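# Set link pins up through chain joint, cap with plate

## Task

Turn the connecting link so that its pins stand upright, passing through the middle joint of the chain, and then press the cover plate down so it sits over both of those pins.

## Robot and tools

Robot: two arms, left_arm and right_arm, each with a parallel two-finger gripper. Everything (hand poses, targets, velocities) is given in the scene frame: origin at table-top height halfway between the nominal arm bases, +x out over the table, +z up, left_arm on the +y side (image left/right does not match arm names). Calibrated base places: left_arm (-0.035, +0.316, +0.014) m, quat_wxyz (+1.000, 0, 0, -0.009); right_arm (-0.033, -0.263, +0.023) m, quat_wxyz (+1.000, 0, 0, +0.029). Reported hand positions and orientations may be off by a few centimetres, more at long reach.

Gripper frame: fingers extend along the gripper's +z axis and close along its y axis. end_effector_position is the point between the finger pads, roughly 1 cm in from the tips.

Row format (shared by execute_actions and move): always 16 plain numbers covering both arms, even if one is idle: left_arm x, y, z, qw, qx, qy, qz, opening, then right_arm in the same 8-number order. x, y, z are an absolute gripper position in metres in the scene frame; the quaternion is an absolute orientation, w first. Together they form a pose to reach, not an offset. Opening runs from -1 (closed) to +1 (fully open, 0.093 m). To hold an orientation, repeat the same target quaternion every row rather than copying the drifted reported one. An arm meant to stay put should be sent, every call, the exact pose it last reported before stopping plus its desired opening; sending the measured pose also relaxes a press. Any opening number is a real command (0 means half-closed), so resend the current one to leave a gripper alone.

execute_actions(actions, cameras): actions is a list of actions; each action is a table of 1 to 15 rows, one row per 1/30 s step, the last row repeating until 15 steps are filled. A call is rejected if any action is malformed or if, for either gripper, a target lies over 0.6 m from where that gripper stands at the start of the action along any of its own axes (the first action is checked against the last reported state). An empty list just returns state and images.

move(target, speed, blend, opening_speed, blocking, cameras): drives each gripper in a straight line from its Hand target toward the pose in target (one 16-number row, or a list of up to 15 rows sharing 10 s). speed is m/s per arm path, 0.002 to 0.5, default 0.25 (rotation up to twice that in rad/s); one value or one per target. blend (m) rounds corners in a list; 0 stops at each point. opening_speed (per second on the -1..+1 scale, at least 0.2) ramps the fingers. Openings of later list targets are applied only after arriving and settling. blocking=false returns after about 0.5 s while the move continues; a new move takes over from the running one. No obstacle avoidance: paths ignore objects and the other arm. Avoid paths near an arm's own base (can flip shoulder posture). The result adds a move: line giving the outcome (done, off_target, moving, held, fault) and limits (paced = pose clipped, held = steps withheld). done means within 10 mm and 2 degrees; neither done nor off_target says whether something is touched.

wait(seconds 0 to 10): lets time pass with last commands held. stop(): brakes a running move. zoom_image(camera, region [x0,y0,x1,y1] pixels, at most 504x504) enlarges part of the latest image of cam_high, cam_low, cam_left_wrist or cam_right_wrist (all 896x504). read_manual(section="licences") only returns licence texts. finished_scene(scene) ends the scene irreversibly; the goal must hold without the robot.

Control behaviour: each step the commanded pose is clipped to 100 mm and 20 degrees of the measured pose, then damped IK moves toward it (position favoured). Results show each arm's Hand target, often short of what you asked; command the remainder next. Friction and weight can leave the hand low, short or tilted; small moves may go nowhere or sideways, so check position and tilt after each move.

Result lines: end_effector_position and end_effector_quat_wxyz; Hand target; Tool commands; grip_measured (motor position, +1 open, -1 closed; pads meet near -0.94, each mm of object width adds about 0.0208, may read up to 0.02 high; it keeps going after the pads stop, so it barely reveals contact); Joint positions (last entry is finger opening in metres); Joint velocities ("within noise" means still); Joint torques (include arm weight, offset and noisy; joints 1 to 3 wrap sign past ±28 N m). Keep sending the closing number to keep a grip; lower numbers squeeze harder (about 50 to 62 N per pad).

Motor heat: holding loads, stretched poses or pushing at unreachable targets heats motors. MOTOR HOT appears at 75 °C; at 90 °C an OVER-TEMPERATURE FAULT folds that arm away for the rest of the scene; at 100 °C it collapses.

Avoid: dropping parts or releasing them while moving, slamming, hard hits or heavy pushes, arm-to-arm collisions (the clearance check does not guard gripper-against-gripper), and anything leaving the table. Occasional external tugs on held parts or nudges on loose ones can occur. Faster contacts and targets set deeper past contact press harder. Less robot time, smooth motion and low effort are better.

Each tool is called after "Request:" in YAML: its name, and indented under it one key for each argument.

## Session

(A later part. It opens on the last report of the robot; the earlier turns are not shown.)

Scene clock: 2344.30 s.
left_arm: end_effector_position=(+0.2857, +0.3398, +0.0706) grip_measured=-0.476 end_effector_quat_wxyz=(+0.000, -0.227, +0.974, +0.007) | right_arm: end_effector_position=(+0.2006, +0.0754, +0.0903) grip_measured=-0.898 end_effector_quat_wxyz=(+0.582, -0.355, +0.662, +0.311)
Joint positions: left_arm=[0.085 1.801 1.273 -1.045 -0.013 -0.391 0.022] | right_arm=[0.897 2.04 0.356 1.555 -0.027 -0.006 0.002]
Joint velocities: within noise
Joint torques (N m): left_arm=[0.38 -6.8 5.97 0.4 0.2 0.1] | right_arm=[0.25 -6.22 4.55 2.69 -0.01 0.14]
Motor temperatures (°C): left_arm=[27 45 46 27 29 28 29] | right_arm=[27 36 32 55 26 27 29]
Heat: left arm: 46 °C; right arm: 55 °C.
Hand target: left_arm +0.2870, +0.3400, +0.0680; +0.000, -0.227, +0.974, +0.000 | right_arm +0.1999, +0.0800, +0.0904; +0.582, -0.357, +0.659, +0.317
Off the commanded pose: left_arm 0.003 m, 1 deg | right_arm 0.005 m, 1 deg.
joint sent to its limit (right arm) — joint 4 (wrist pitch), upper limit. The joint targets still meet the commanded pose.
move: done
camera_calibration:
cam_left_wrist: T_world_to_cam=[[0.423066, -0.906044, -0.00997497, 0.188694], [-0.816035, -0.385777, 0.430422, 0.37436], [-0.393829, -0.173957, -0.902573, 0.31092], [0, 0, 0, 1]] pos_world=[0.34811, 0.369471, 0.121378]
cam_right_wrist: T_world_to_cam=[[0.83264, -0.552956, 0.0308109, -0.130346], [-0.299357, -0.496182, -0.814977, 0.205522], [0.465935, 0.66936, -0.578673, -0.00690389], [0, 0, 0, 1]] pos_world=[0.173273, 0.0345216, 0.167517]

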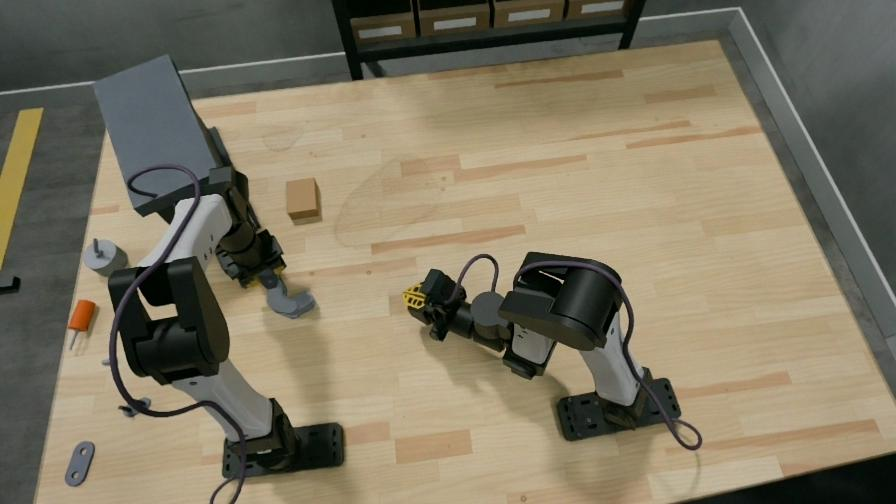

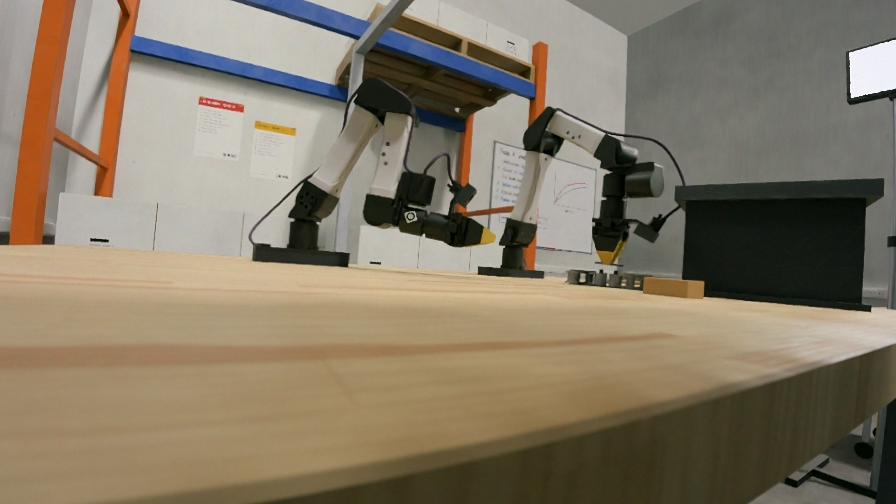

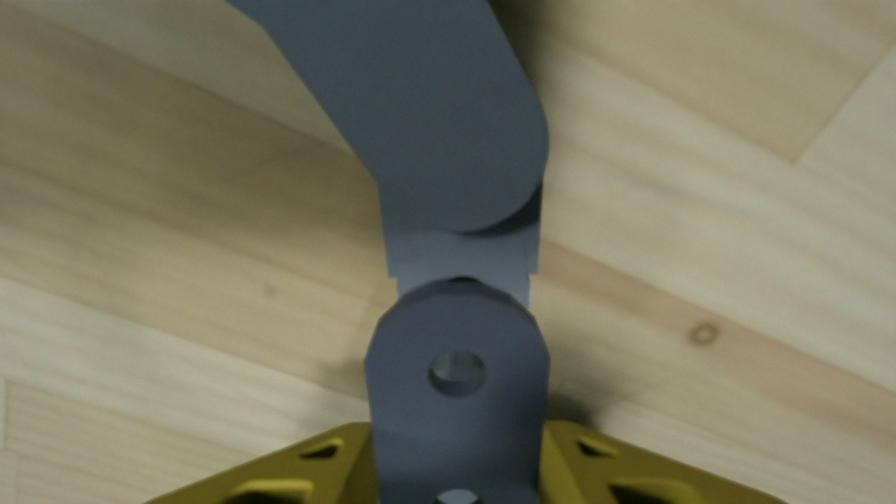

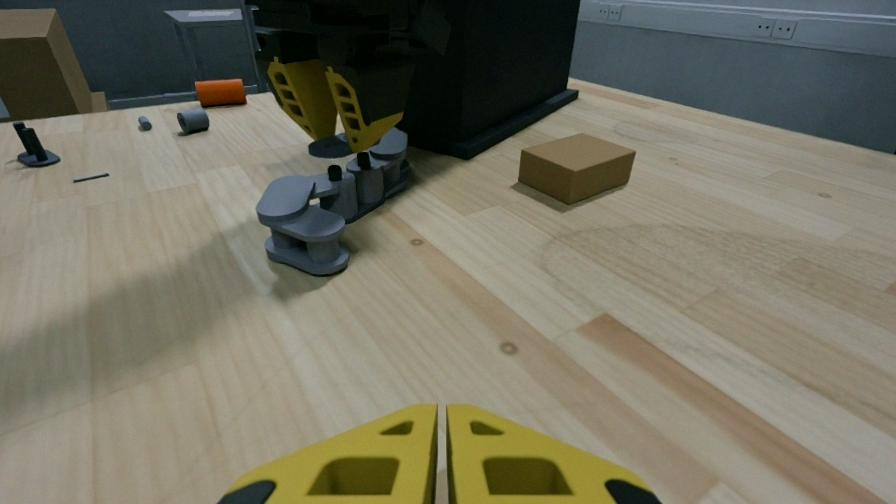

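Request:
move:
  target:
    - [0.2876,0.337,0.060,0,-0.2267,0.974,0,-0.5,0.20,0.0801,0.0904,0.582,-0.357,0.659,0.317,-0.9]
  speed: 0.03

Request:
zoom_image:
  camera: "cam_left_wrist"
  region: [300, 204, 600, 504]

Request:
zoom_image:
  camera: "cam_low"
  region: [580, 240, 640, 300]

Request:
zoom_image:
  camera: "cam_right_wrist"
  region: [290, 90, 410, 210]

Scene clock: 2392.73 s.
left_arm: end_effector_position=(+0.2864, +0.3398, +0.0630) grip_measured=-0.476 end_effector_quat_wxyz=(+0.001, -0.227, +0.974, +0.007) | right_arm: end_effector_position=(+0.2006, +0.0754, +0.0903) grip_measured=-0.898 end_effector_quat_wxyz=(+0.582, -0.355, +0.662, +0.311)
Joint positions: left_arm=[0.085 1.811 1.254 -1.015 -0.013 -0.391 0.022] | right_arm=[0.897 2.04 0.356 1.555 -0.027 -0.006 0.002]
Joint velocities: within noise
Joint torques (N m): left_arm=[-0.54 -6.83 5.86 0.42 0.2 0.01] | right_arm=[0.1 -6.23 4.55 2.68 -0.03 0.12]
Motor temperatures (°C): left_arm=[27 44 45 26 29 28 30] | right_arm=[27 36 32 55 26 27 29]
Heat: left arm: 45 °C; right arm: 55 °C.
Hand target: left_arm +0.2875, +0.3370, +0.0600; +0.000, -0.227, +0.974, +0.000 | right_arm +0.1999, +0.0800, +0.0904; +0.582, -0.357, +0.659, +0.317
Off the commanded pose: left_arm 0.004 m, 1 deg | right_arm 0.005 m, 1 deg.
joint sent to its limit (right arm) — joint 4 (wrist pitch), upper limit. The joint targets still meet the commanded pose.
move: done
camera_calibration:
cam_left_wrist: T_world_to_cam=[[0.423078, -0.906043, -0.00956151, 0.188354], [-0.816526, -0.38581, 0.42946, 0.378386], [-0.392798, -0.173888, -0.903035, 0.304041], [0, 0, 0, 1]] pos_world=[0.348701, 0.369511, 0.113859]
cam_right_wrist: T_world_to_cam=[[0.83264, -0.552956, 0.0308109, -0.130346], [-0.299357, -0.496182, -0.814977, 0.205522], [0.465935, 0.66936, -0.578673, -0.00690389], [0, 0, 0, 1]] pos_world=[0.173273, 0.0345216, 0.167517]

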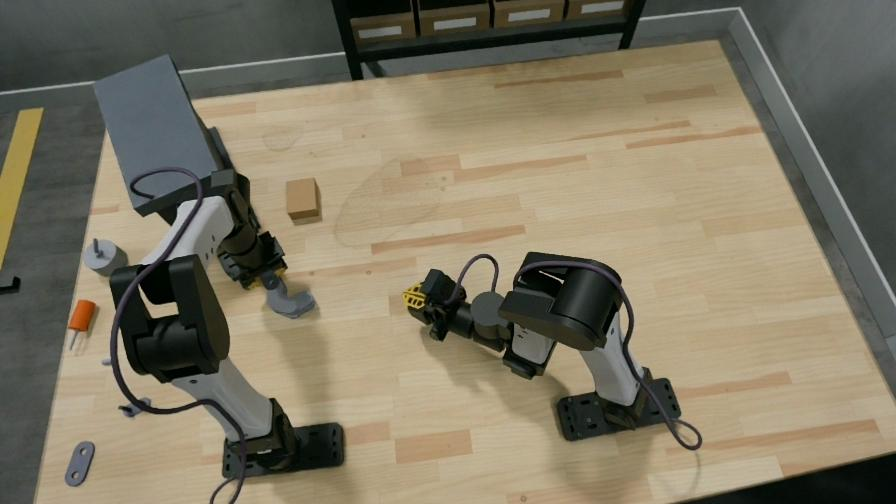

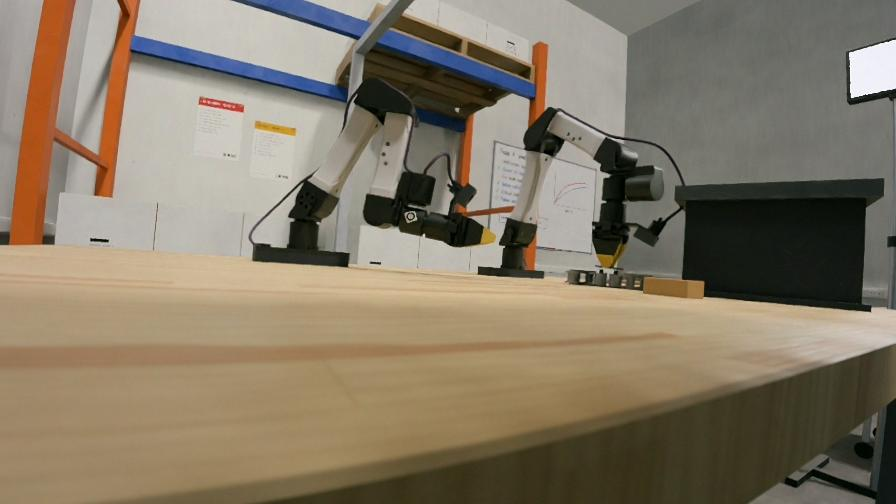

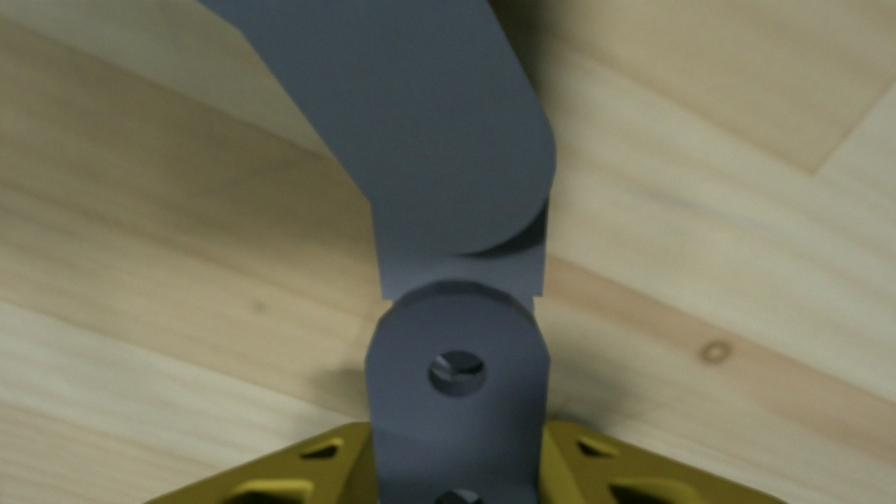

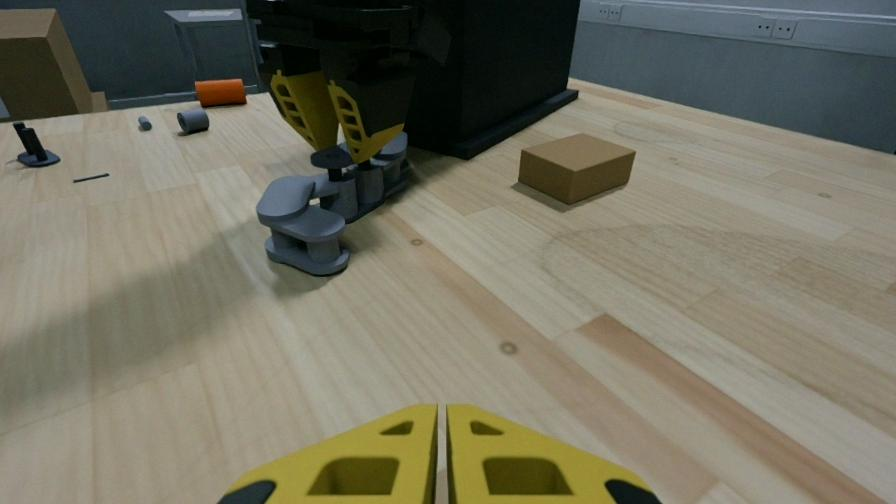

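Scaled by 1.680 from the camera's 896x504 image, which has a finer 1280x720 frame.

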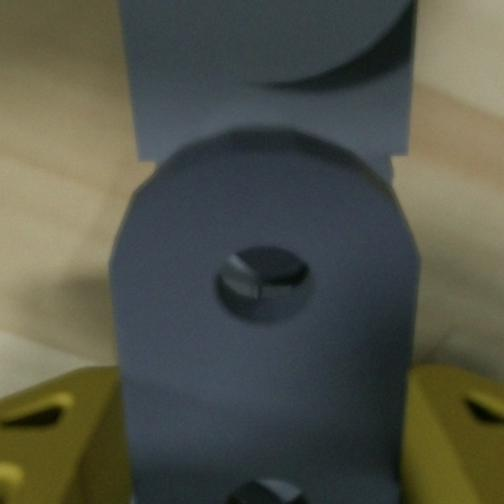

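Scaled by 8.400 from the camera's 896x504 image, which has a finer 1280x720 frame.

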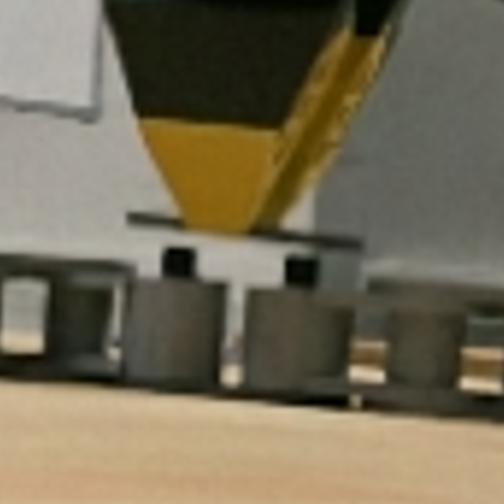

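Scaled by 4.200 from the camera's 896x504 image, which has a finer 1280x720 frame.

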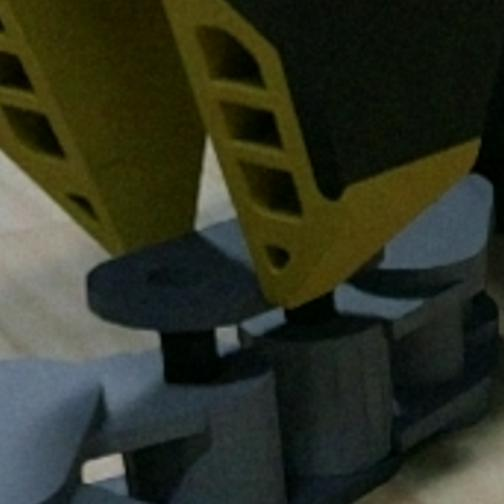

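Request:
move:
  target:
    - [0.2876,0.3345,0.062,0.0255,-0.2266,0.9737,0.0059,-0.5,0.20,0.0801,0.0904,0.582,-0.357,0.659,0.317,-0.9]
  speed: 0.03

Request:
zoom_image:
  camera: "cam_low"
  region: [590, 250, 630, 290]

Request:
zoom_image:
  camera: "cam_right_wrist"
  region: [290, 90, 410, 210]

Scene clock: 2417.10 s.
left_arm: end_effector_position=(+0.2866, +0.3373, +0.0544) grip_measured=-0.476 end_effector_quat_wxyz=(+0.012, -0.227, +0.974, +0.007) | right_arm: end_effector_position=(+0.2006, +0.0754, +0.0903) grip_measured=-0.898 end_effector_quat_wxyz=(+0.582, -0.355, +0.662, +0.311)
Joint positions: left_arm=[0.074 1.802 1.207 -0.954 -0.018 -0.401 0.022] | right_arm=[0.897 2.04 0.356 1.555 -0.027 -0.006 0.002]
Joint velocities: within noise
Joint torques (N m): left_arm=[-1.33 -9.65 5.61 0.39 0.08 -0.05] | right_arm=[0.49 -6.31 4.6 2.72 0 0.16]
Motor temperatures (°C): left_arm=[27 44 46 26 29 28 30] | right_arm=[27 36 32 55 26 27 29]
Heat: left arm: 46 °C; right arm: 55 °C.
Hand target: left_arm +0.2875, +0.3345, +0.0618; +0.025, -0.227, +0.974, +0.006 | right_arm +0.1999, +0.0800, +0.0904; +0.582, -0.357, +0.659, +0.317
Off the commanded pose: left_arm 0.008 m, 2 deg | right_arm 0.005 m, 1 deg.
joint sent to its limit (right arm) — joint 4 (wrist pitch), upper limit. The joint targets still meet the commanded pose.
move: done
camera_calibration:
cam_left_wrist: T_world_to_cam=[[0.42294, -0.906141, -0.00557158, 0.185743], [-0.825864, -0.387987, 0.409164, 0.385768], [-0.372922, -0.16845, -0.912444, 0.288899], [0, 0, 0, 1]] pos_world=[0.347771, 0.366647, 0.106797]
cam_right_wrist: T_world_to_cam=[[0.83264, -0.552956, 0.0308109, -0.130346], [-0.299357, -0.496182, -0.814977, 0.205522], [0.465935, 0.66936, -0.578673, -0.00690389], [0, 0, 0, 1]] pos_world=[0.173273, 0.0345216, 0.167517]

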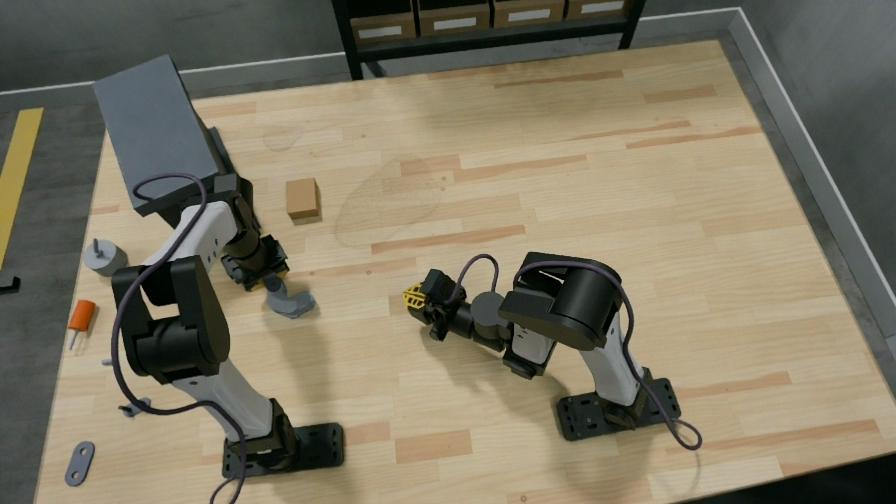

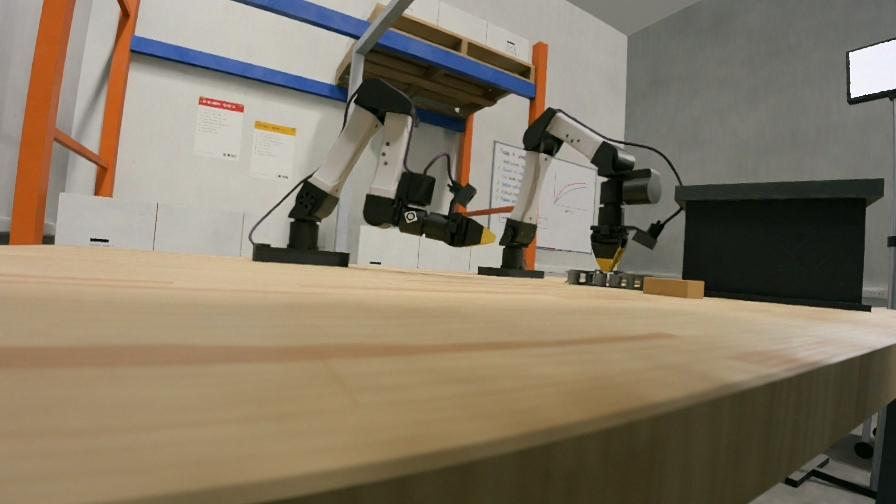

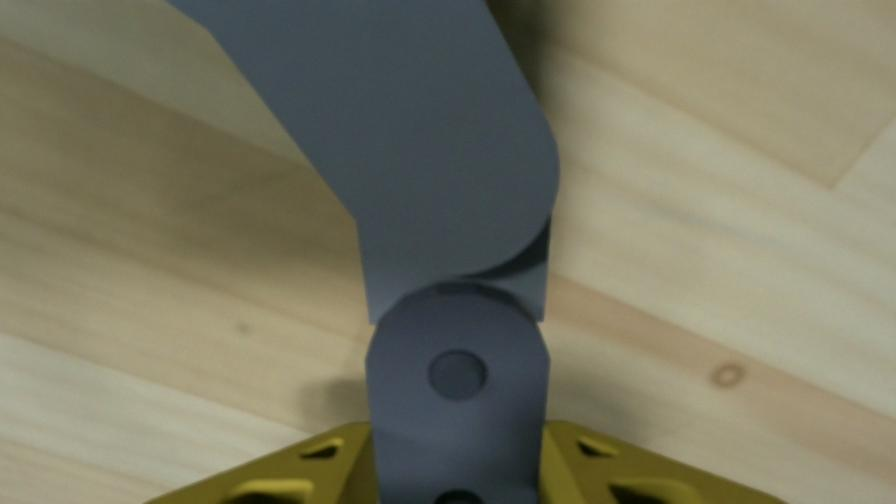

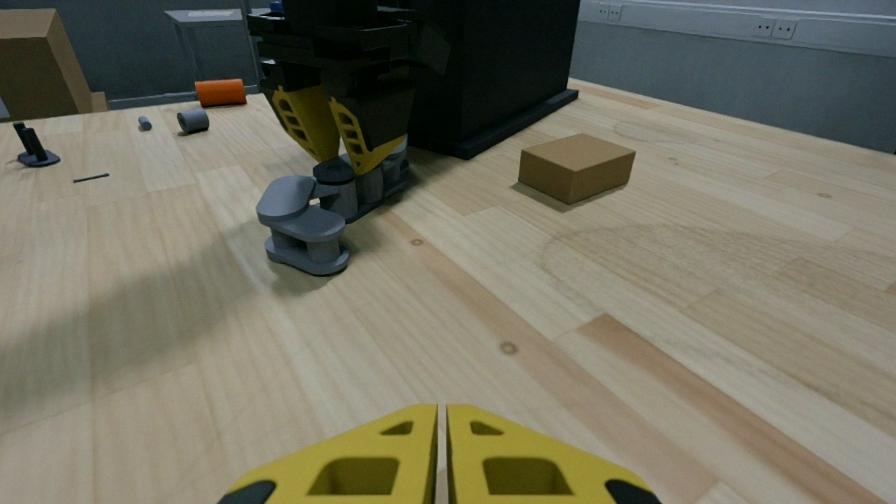

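Scaled by 12.600 from the camera's 896x504 image, which has a finer 1280x720 frame.

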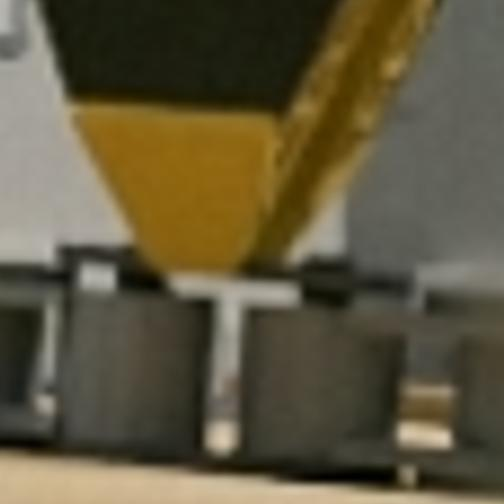

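Scaled by 4.200 from the camera's 896x504 image, which has a finer 1280x720 frame.

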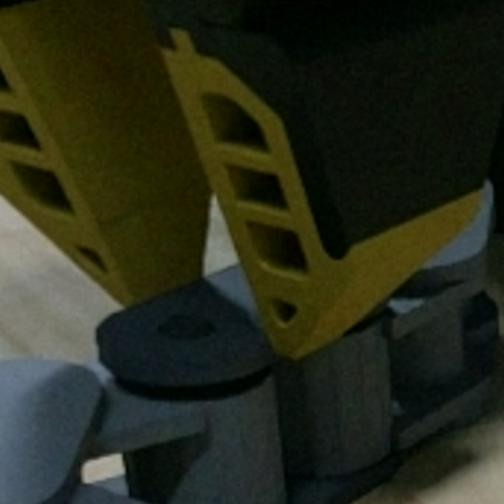

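Request:
move:
  target:
    - [0.2872,0.337,0.050,0.0255,-0.2266,0.9737,0.0059,-0.5,0.20,0.0801,0.0904,0.582,-0.357,0.659,0.317,-0.9]
  speed: 0.03

Request:
zoom_image:
  camera: "cam_low"
  region: [590, 250, 630, 290]

Request:
zoom_image:
  camera: "cam_right_wrist"
  region: [290, 90, 410, 210]

Request:
zoom_image:
  camera: "cam_left_wrist"
  region: [300, 204, 600, 504]

Scene clock: 2430.37 s.
left_arm: end_effector_position=(+0.2864, +0.3374, +0.0506) grip_measured=-0.476 end_effector_quat_wxyz=(+0.018, -0.227, +0.974, +0.006) | right_arm: end_effector_position=(+0.2006, +0.0754, +0.0903) grip_measured=-0.898 end_effector_quat_wxyz=(+0.582, -0.355, +0.662, +0.311)
Joint positions: left_arm=[0.074 1.797 1.184 -0.925 -0.018 -0.401 0.022] | right_arm=[0.897 2.04 0.356 1.555 -0.027 -0.006 0.002]
Joint velocities: within noise
Joint torques (N m): left_arm=[-0.55 -7.87 4.82 0.57 0.07 0] | right_arm=[0.31 -6.12 4.53 2.65 -0.04 0.17]
Motor temperatures (°C): left_arm=[27 45 45 26 29 28 30] | right_arm=[27 36 32 55 26 27 29]
Heat: left arm: 45 °C; right arm: 55 °C.
Hand target: left_arm +0.2871, +0.3370, +0.0499; +0.025, -0.227, +0.974, +0.006 | right_arm +0.1999, +0.0800, +0.0904; +0.582, -0.357, +0.659, +0.317
Off the commanded pose: left_arm 0.001 m, 1 deg | right_arm 0.005 m, 1 deg.
joint sent to its limit (right arm) — joint 4 (wrist pitch), upper limit. The joint targets still meet the commanded pose.
move: done
camera_calibration:
cam_left_wrist: T_world_to_cam=[[0.42299, -0.906133, -0.00168274, 0.185608], [-0.83047, -0.388412, 0.399319, 0.389233], [-0.362489, -0.167511, -0.916811, 0.282266], [0, 0, 0, 1]] pos_world=[0.347055, 0.366651, 0.103669]
cam_right_wrist: T_world_to_cam=[[0.83264, -0.552956, 0.0308109, -0.130346], [-0.299357, -0.496182, -0.814977, 0.205522], [0.465935, 0.66936, -0.578673, -0.00690389], [0, 0, 0, 1]] pos_world=[0.173273, 0.0345216, 0.167517]

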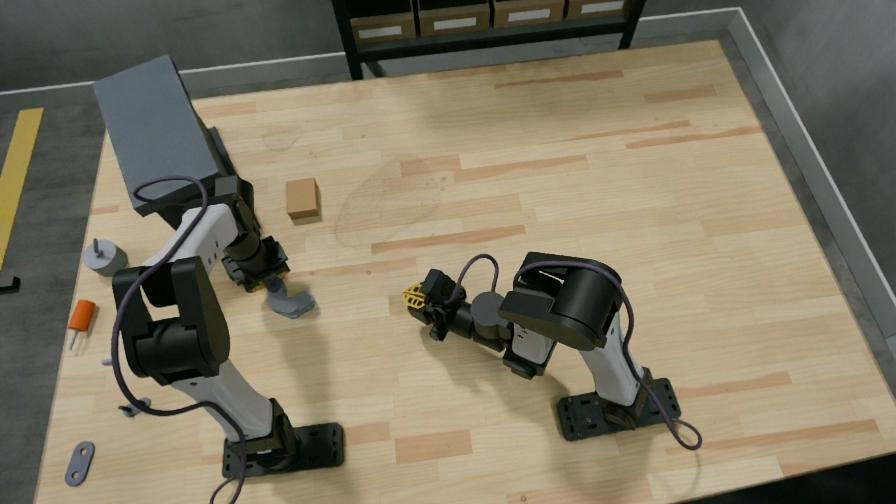

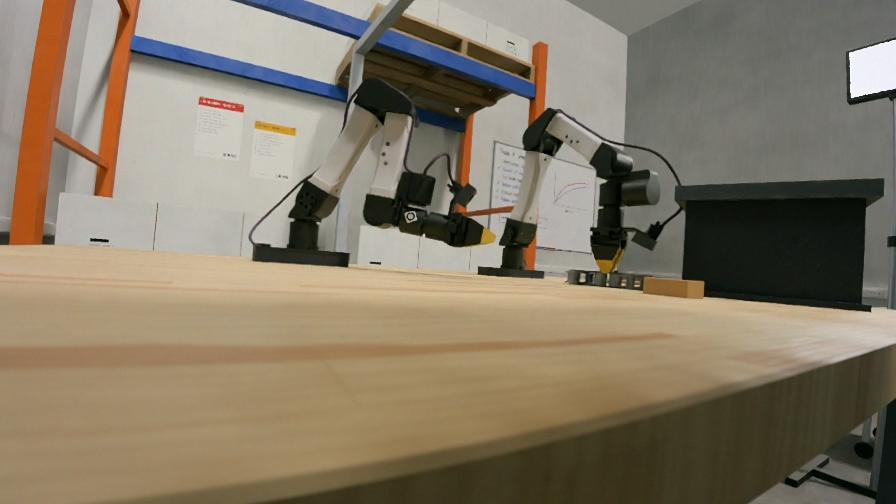

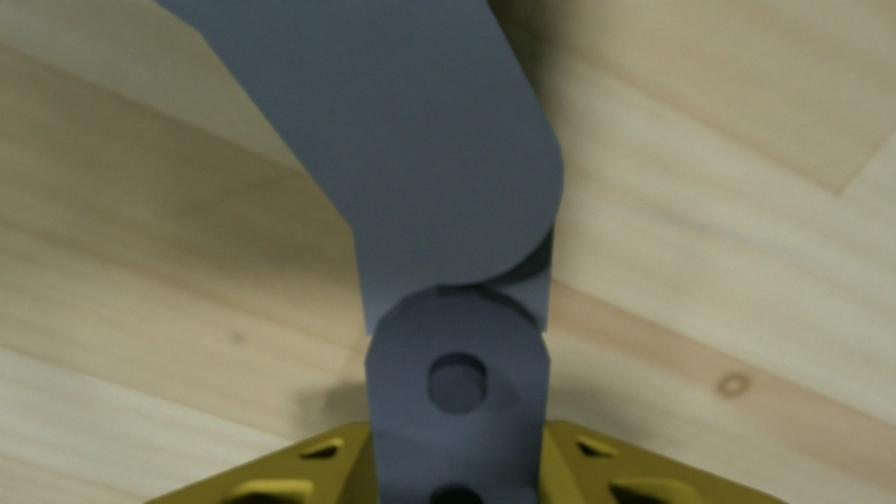

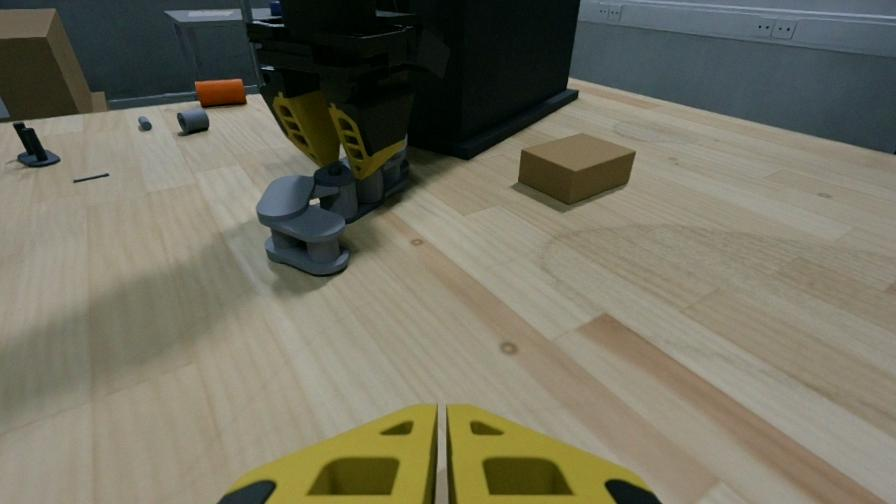

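Scaled by 12.600 from the camera's 896x504 image, which has a finer 1280x720 frame.

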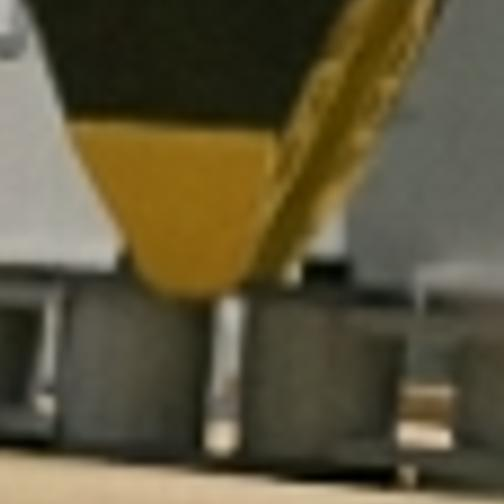

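Scaled by 4.200 from the camera's 896x504 image, which has a finer 1280x720 frame.

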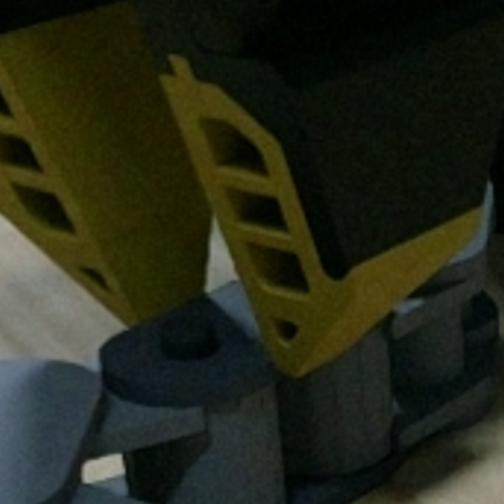

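Scaled by 1.680 from the camera's 896x504 image, which has a finer 1280x720 frame.

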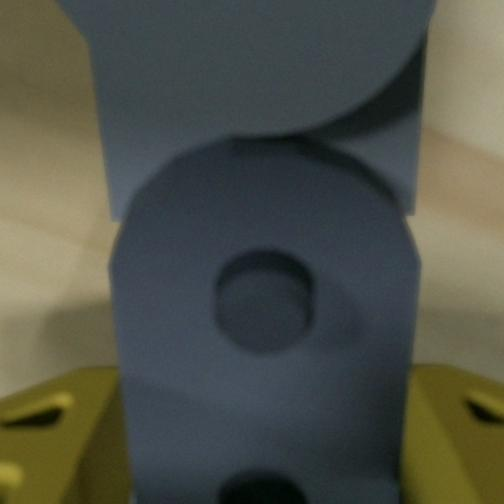

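Request:
move:
  target:
    - [0.2872,0.337,0.0475,0.0255,-0.2266,0.9737,0.0059,-0.5,0.20,0.0801,0.0904,0.582,-0.357,0.659,0.317,-0.9]
    - [0.2870,0.337,0.0485,0.0255,-0.2266,0.9737,0.0059,0,0.20,0.0801,0.0904,0.582,-0.357,0.659,0.317,-0.9]
  speed: 0.03
  opening_speed: 0.4

Request:
zoom_image:
  camera: "cam_low"
  region: [590, 250, 630, 290]

Request:
zoom_image:
  camera: "cam_right_wrist"
  region: [290, 90, 410, 210]

Request:
zoom_image:
  camera: "cam_left_wrist"
  region: [300, 204, 600, 504]

Scene clock: 2447.60 s.
left_arm: end_effector_position=(+0.2856, +0.3373, +0.0479) grip_measured=-0.002 end_effector_quat_wxyz=(+0.019, -0.227, +0.974, +0.006) | right_arm: end_effector_position=(+0.2006, +0.0754, +0.0903) grip_measured=-0.898 end_effector_quat_wxyz=(+0.582, -0.355, +0.662, +0.311)
Joint positions: left_arm=[0.074 1.795 1.17 -0.909 -0.018 -0.401 0.045] | right_arm=[0.897 2.04 0.356 1.555 -0.027 -0.006 0.002]
Joint velocities: within noise
Joint torques (N m): left_arm=[-0.61 -7.69 5.7 0.49 0.06 0] | right_arm=[0.17 -6.12 4.55 2.7 -0.01 0.15]
Motor temperatures (°C): left_arm=[27 44 44 26 29 28 30] | right_arm=[27 36 32 55 26 27 29]
Heat: left arm: 44 °C; right arm: 55 °C.
Hand target: left_arm +0.2871, +0.3370, +0.0486; +0.026, -0.227, +0.974, +0.006 | right_arm +0.1999, +0.0800, +0.0904; +0.582, -0.357, +0.659, +0.317
Off the commanded pose: left_arm 0.002 m, 1 deg | right_arm 0.005 m, 1 deg.
joint sent to its limit (right arm) — joint 4 (wrist pitch), upper limit. The joint targets still meet the commanded pose.
move: done
camera_calibration:
cam_left_wrist: T_world_to_cam=[[0.422994, -0.906132, -0.000409755, 0.185874], [-0.831834, -0.38849, 0.396394, 0.390103], [-0.359345, -0.167331, -0.91808, 0.278563], [0, 0, 0, 1]] pos_world=[0.345978, 0.36659, 0.101185]
cam_right_wrist: T_world_to_cam=[[0.83264, -0.552956, 0.0308109, -0.130346], [-0.299357, -0.496182, -0.814977, 0.205522], [0.465935, 0.66936, -0.578673, -0.00690389], [0, 0, 0, 1]] pos_world=[0.173273, 0.0345216, 0.167517]

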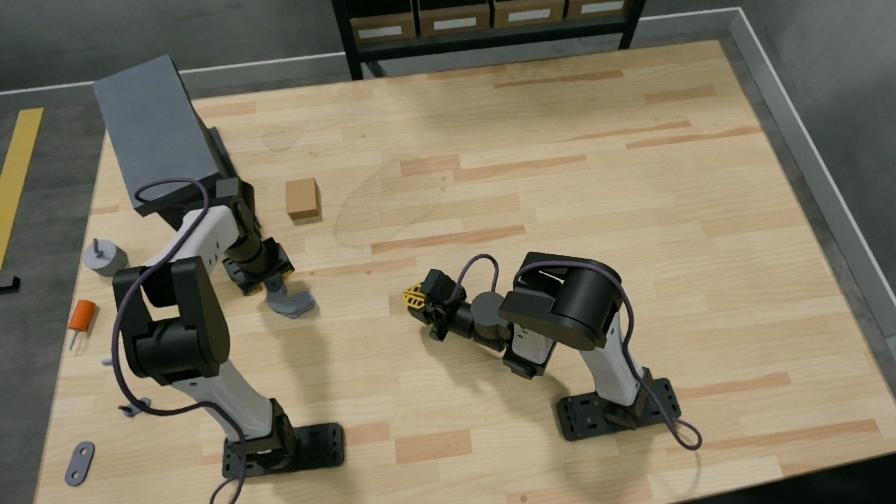

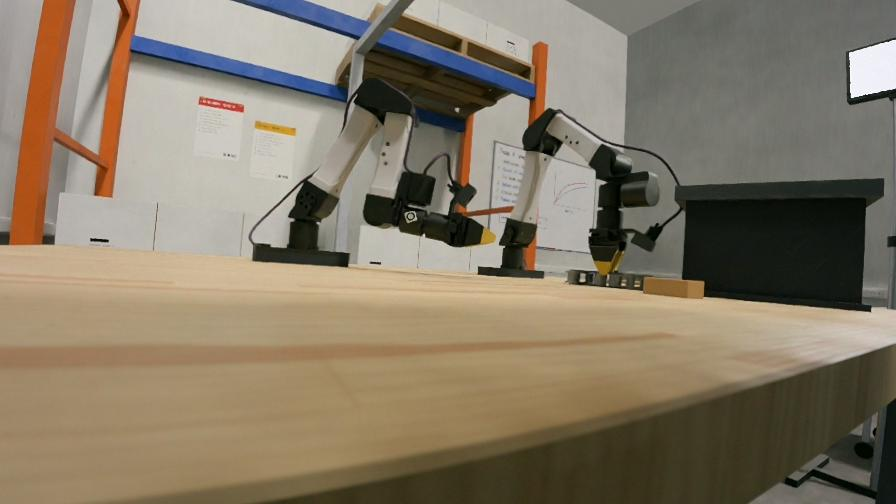

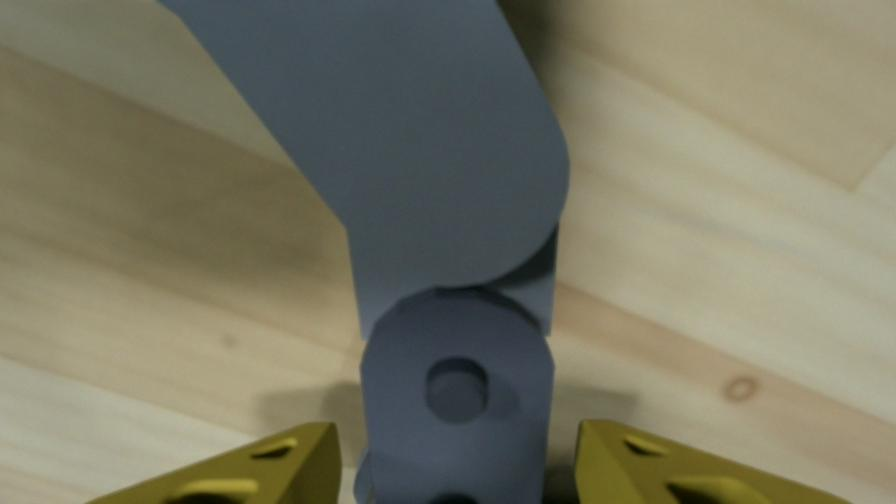

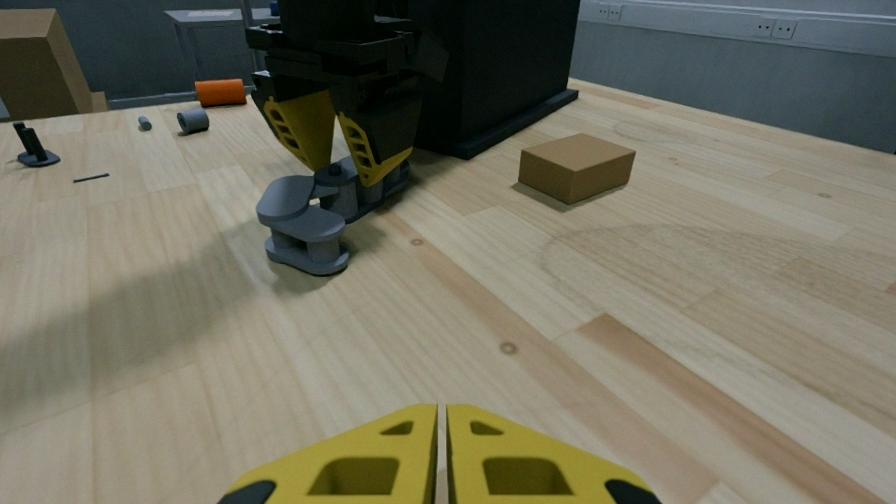

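Scaled by 12.600 from the camera's 896x504 image, which has a finer 1280x720 frame.

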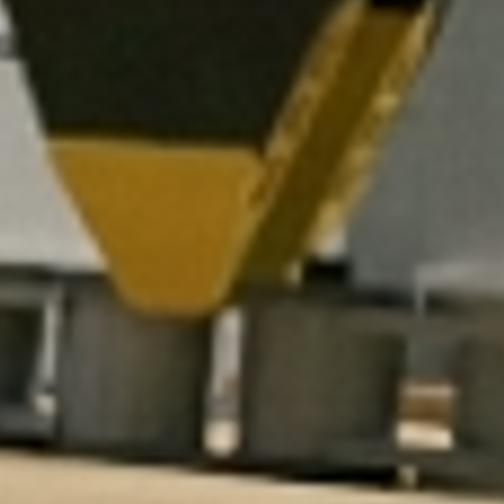

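Scaled by 4.200 from the camera's 896x504 image, which has a finer 1280x720 frame.

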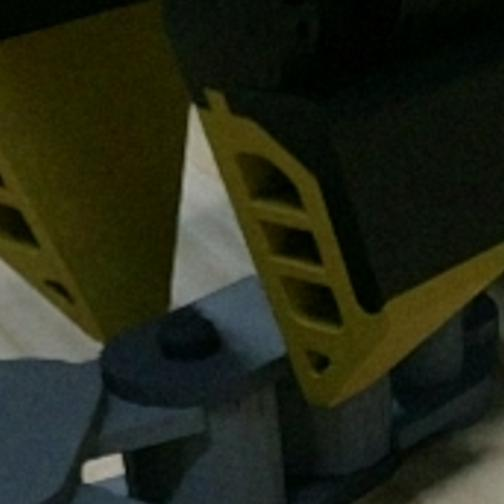

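Scaled by 1.680 from the camera's 896x504 image, which has a finer 1280x720 frame.

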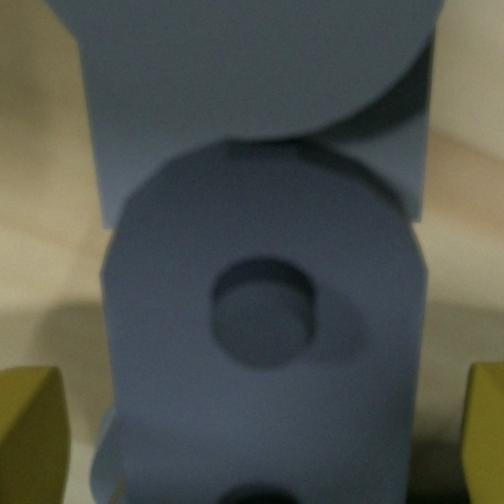

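Raise and inspect.

Request:
move:
  target:
    - [0.2870,0.338,0.17,0.0255,-0.2266,0.9737,0.0059,0,0.20,0.0801,0.0904,0.582,-0.357,0.659,0.317,-0.9]
    - [0.260,0.333,0.18,0.2164,0,0.9763,0,0,0.20,0.0801,0.0904,0.582,-0.357,0.659,0.317,-0.9]
  speed: 0.1

Request:
zoom_image:
  camera: "cam_low"
  region: [570, 240, 650, 300]

Request:
zoom_image:
  camera: "cam_right_wrist"
  region: [290, 90, 430, 230]

Request:
zoom_image:
  camera: "cam_left_wrist"
  region: [300, 100, 600, 400]

Scene clock: 2460.70 s.
left_arm: end_effector_position=(+0.2592, +0.3330, +0.1767) grip_measured=-0.002 end_effector_quat_wxyz=(+0.205, -0.002, +0.979, +0.004) | right_arm: end_effector_position=(+0.2006, +0.0754, +0.0903) grip_measured=-0.898 end_effector_quat_wxyz=(+0.582, -0.355, +0.662, +0.311)
Joint positions: left_arm=[0.085 1.286 1.117 -0.989 0.018 0.06 0.045] | right_arm=[0.897 2.04 0.356 1.555 -0.027 -0.006 0.002]
Joint velocities: within noise
Joint torques (N m): left_arm=[0.39 -5.34 6.69 1.16 0.28 0.1] | right_arm=[0.21 -6.34 4.55 2.7 0.04 0.15]
Motor temperatures (°C): left_arm=[27 45 45 26 29 28 29] | right_arm=[27 36 32 55 26 27 29]
Heat: left arm: 45 °C; right arm: 55 °C.
Hand target: left_arm +0.2600, +0.3330, +0.1801; +0.216, +0.000, +0.976, +0.000 | right_arm +0.1999, +0.0800, +0.0904; +0.582, -0.357, +0.659, +0.317
Off the commanded pose: left_arm 0.003 m, 1 deg | right_arm 0.005 m, 1 deg.
joint sent to its limit (right arm) — joint 4 (wrist pitch), upper limit. The joint targets still meet the commanded pose.
move: done
camera_calibration:
cam_left_wrist: T_world_to_cam=[[-0.0147712, -0.999798, -0.0136294, 0.340189], [-0.999278, 0.0142836, 0.0352087, 0.288544], [-0.0350069, 0.0141397, -0.999287, 0.256436], [0, 0, 0, 1]] pos_world=[0.302337, 0.332373, 0.250731]
cam_right_wrist: T_world_to_cam=[[0.83264, -0.552956, 0.0308109, -0.130346], [-0.299357, -0.496182, -0.814977, 0.205522], [0.465935, 0.66936, -0.578673, -0.00690389], [0, 0, 0, 1]] pos_world=[0.173273, 0.0345216, 0.167517]

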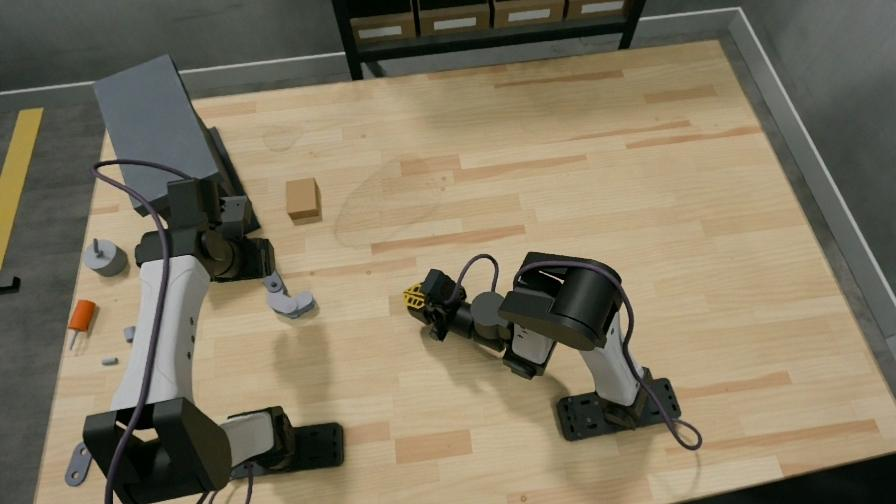

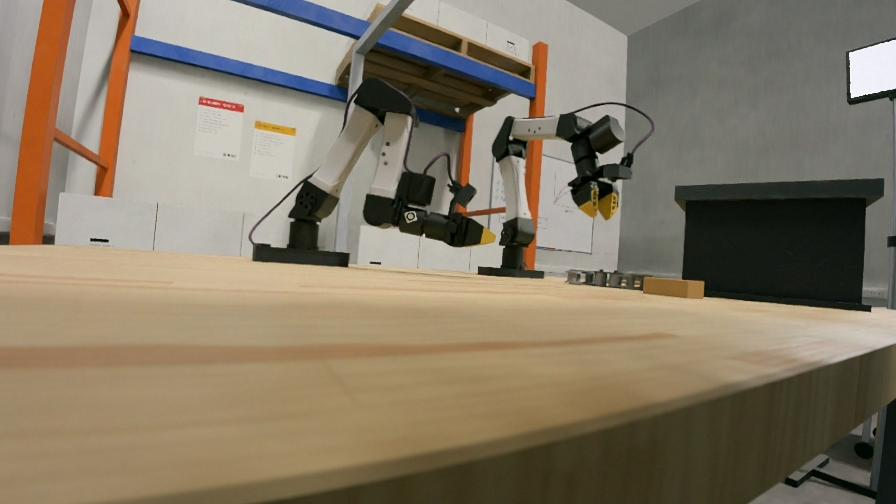

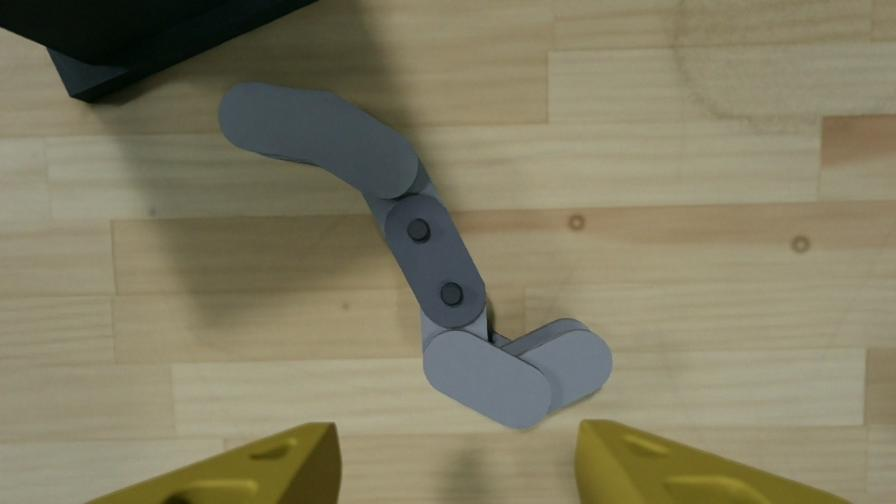

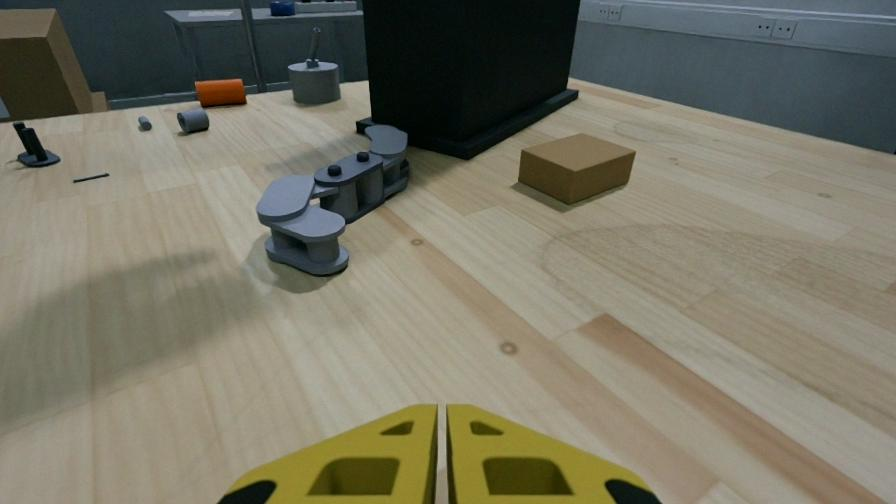

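Scaled by 6.300 from the camera's 896x504 image, which has a finer 1280x720 frame.

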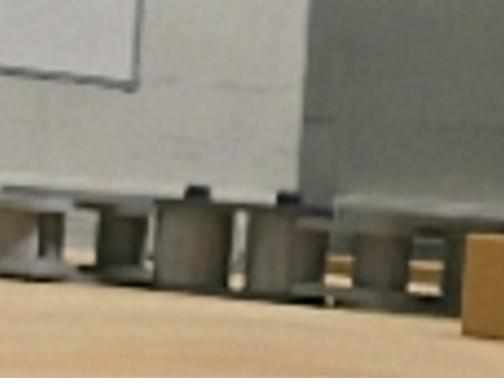

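Scaled by 3.600 from the camera's 896x504 image, which has a finer 1280x720 frame.

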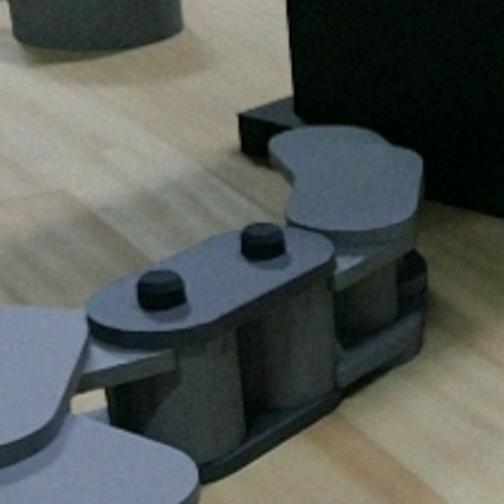

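Scaled by 1.680 from the camera's 896x504 image, which has a finer 1280x720 frame.

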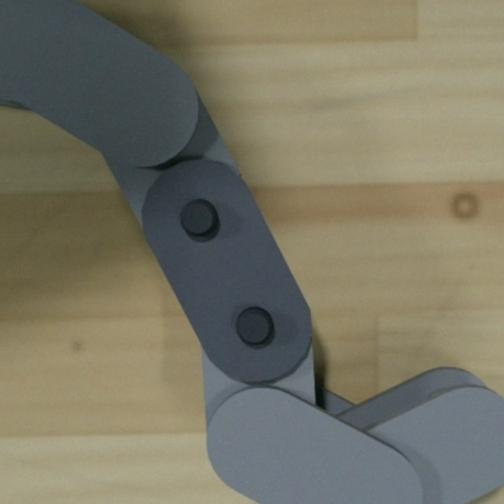

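Request:
finished_scene:
  scene: 1

The scene is finished: the task was done.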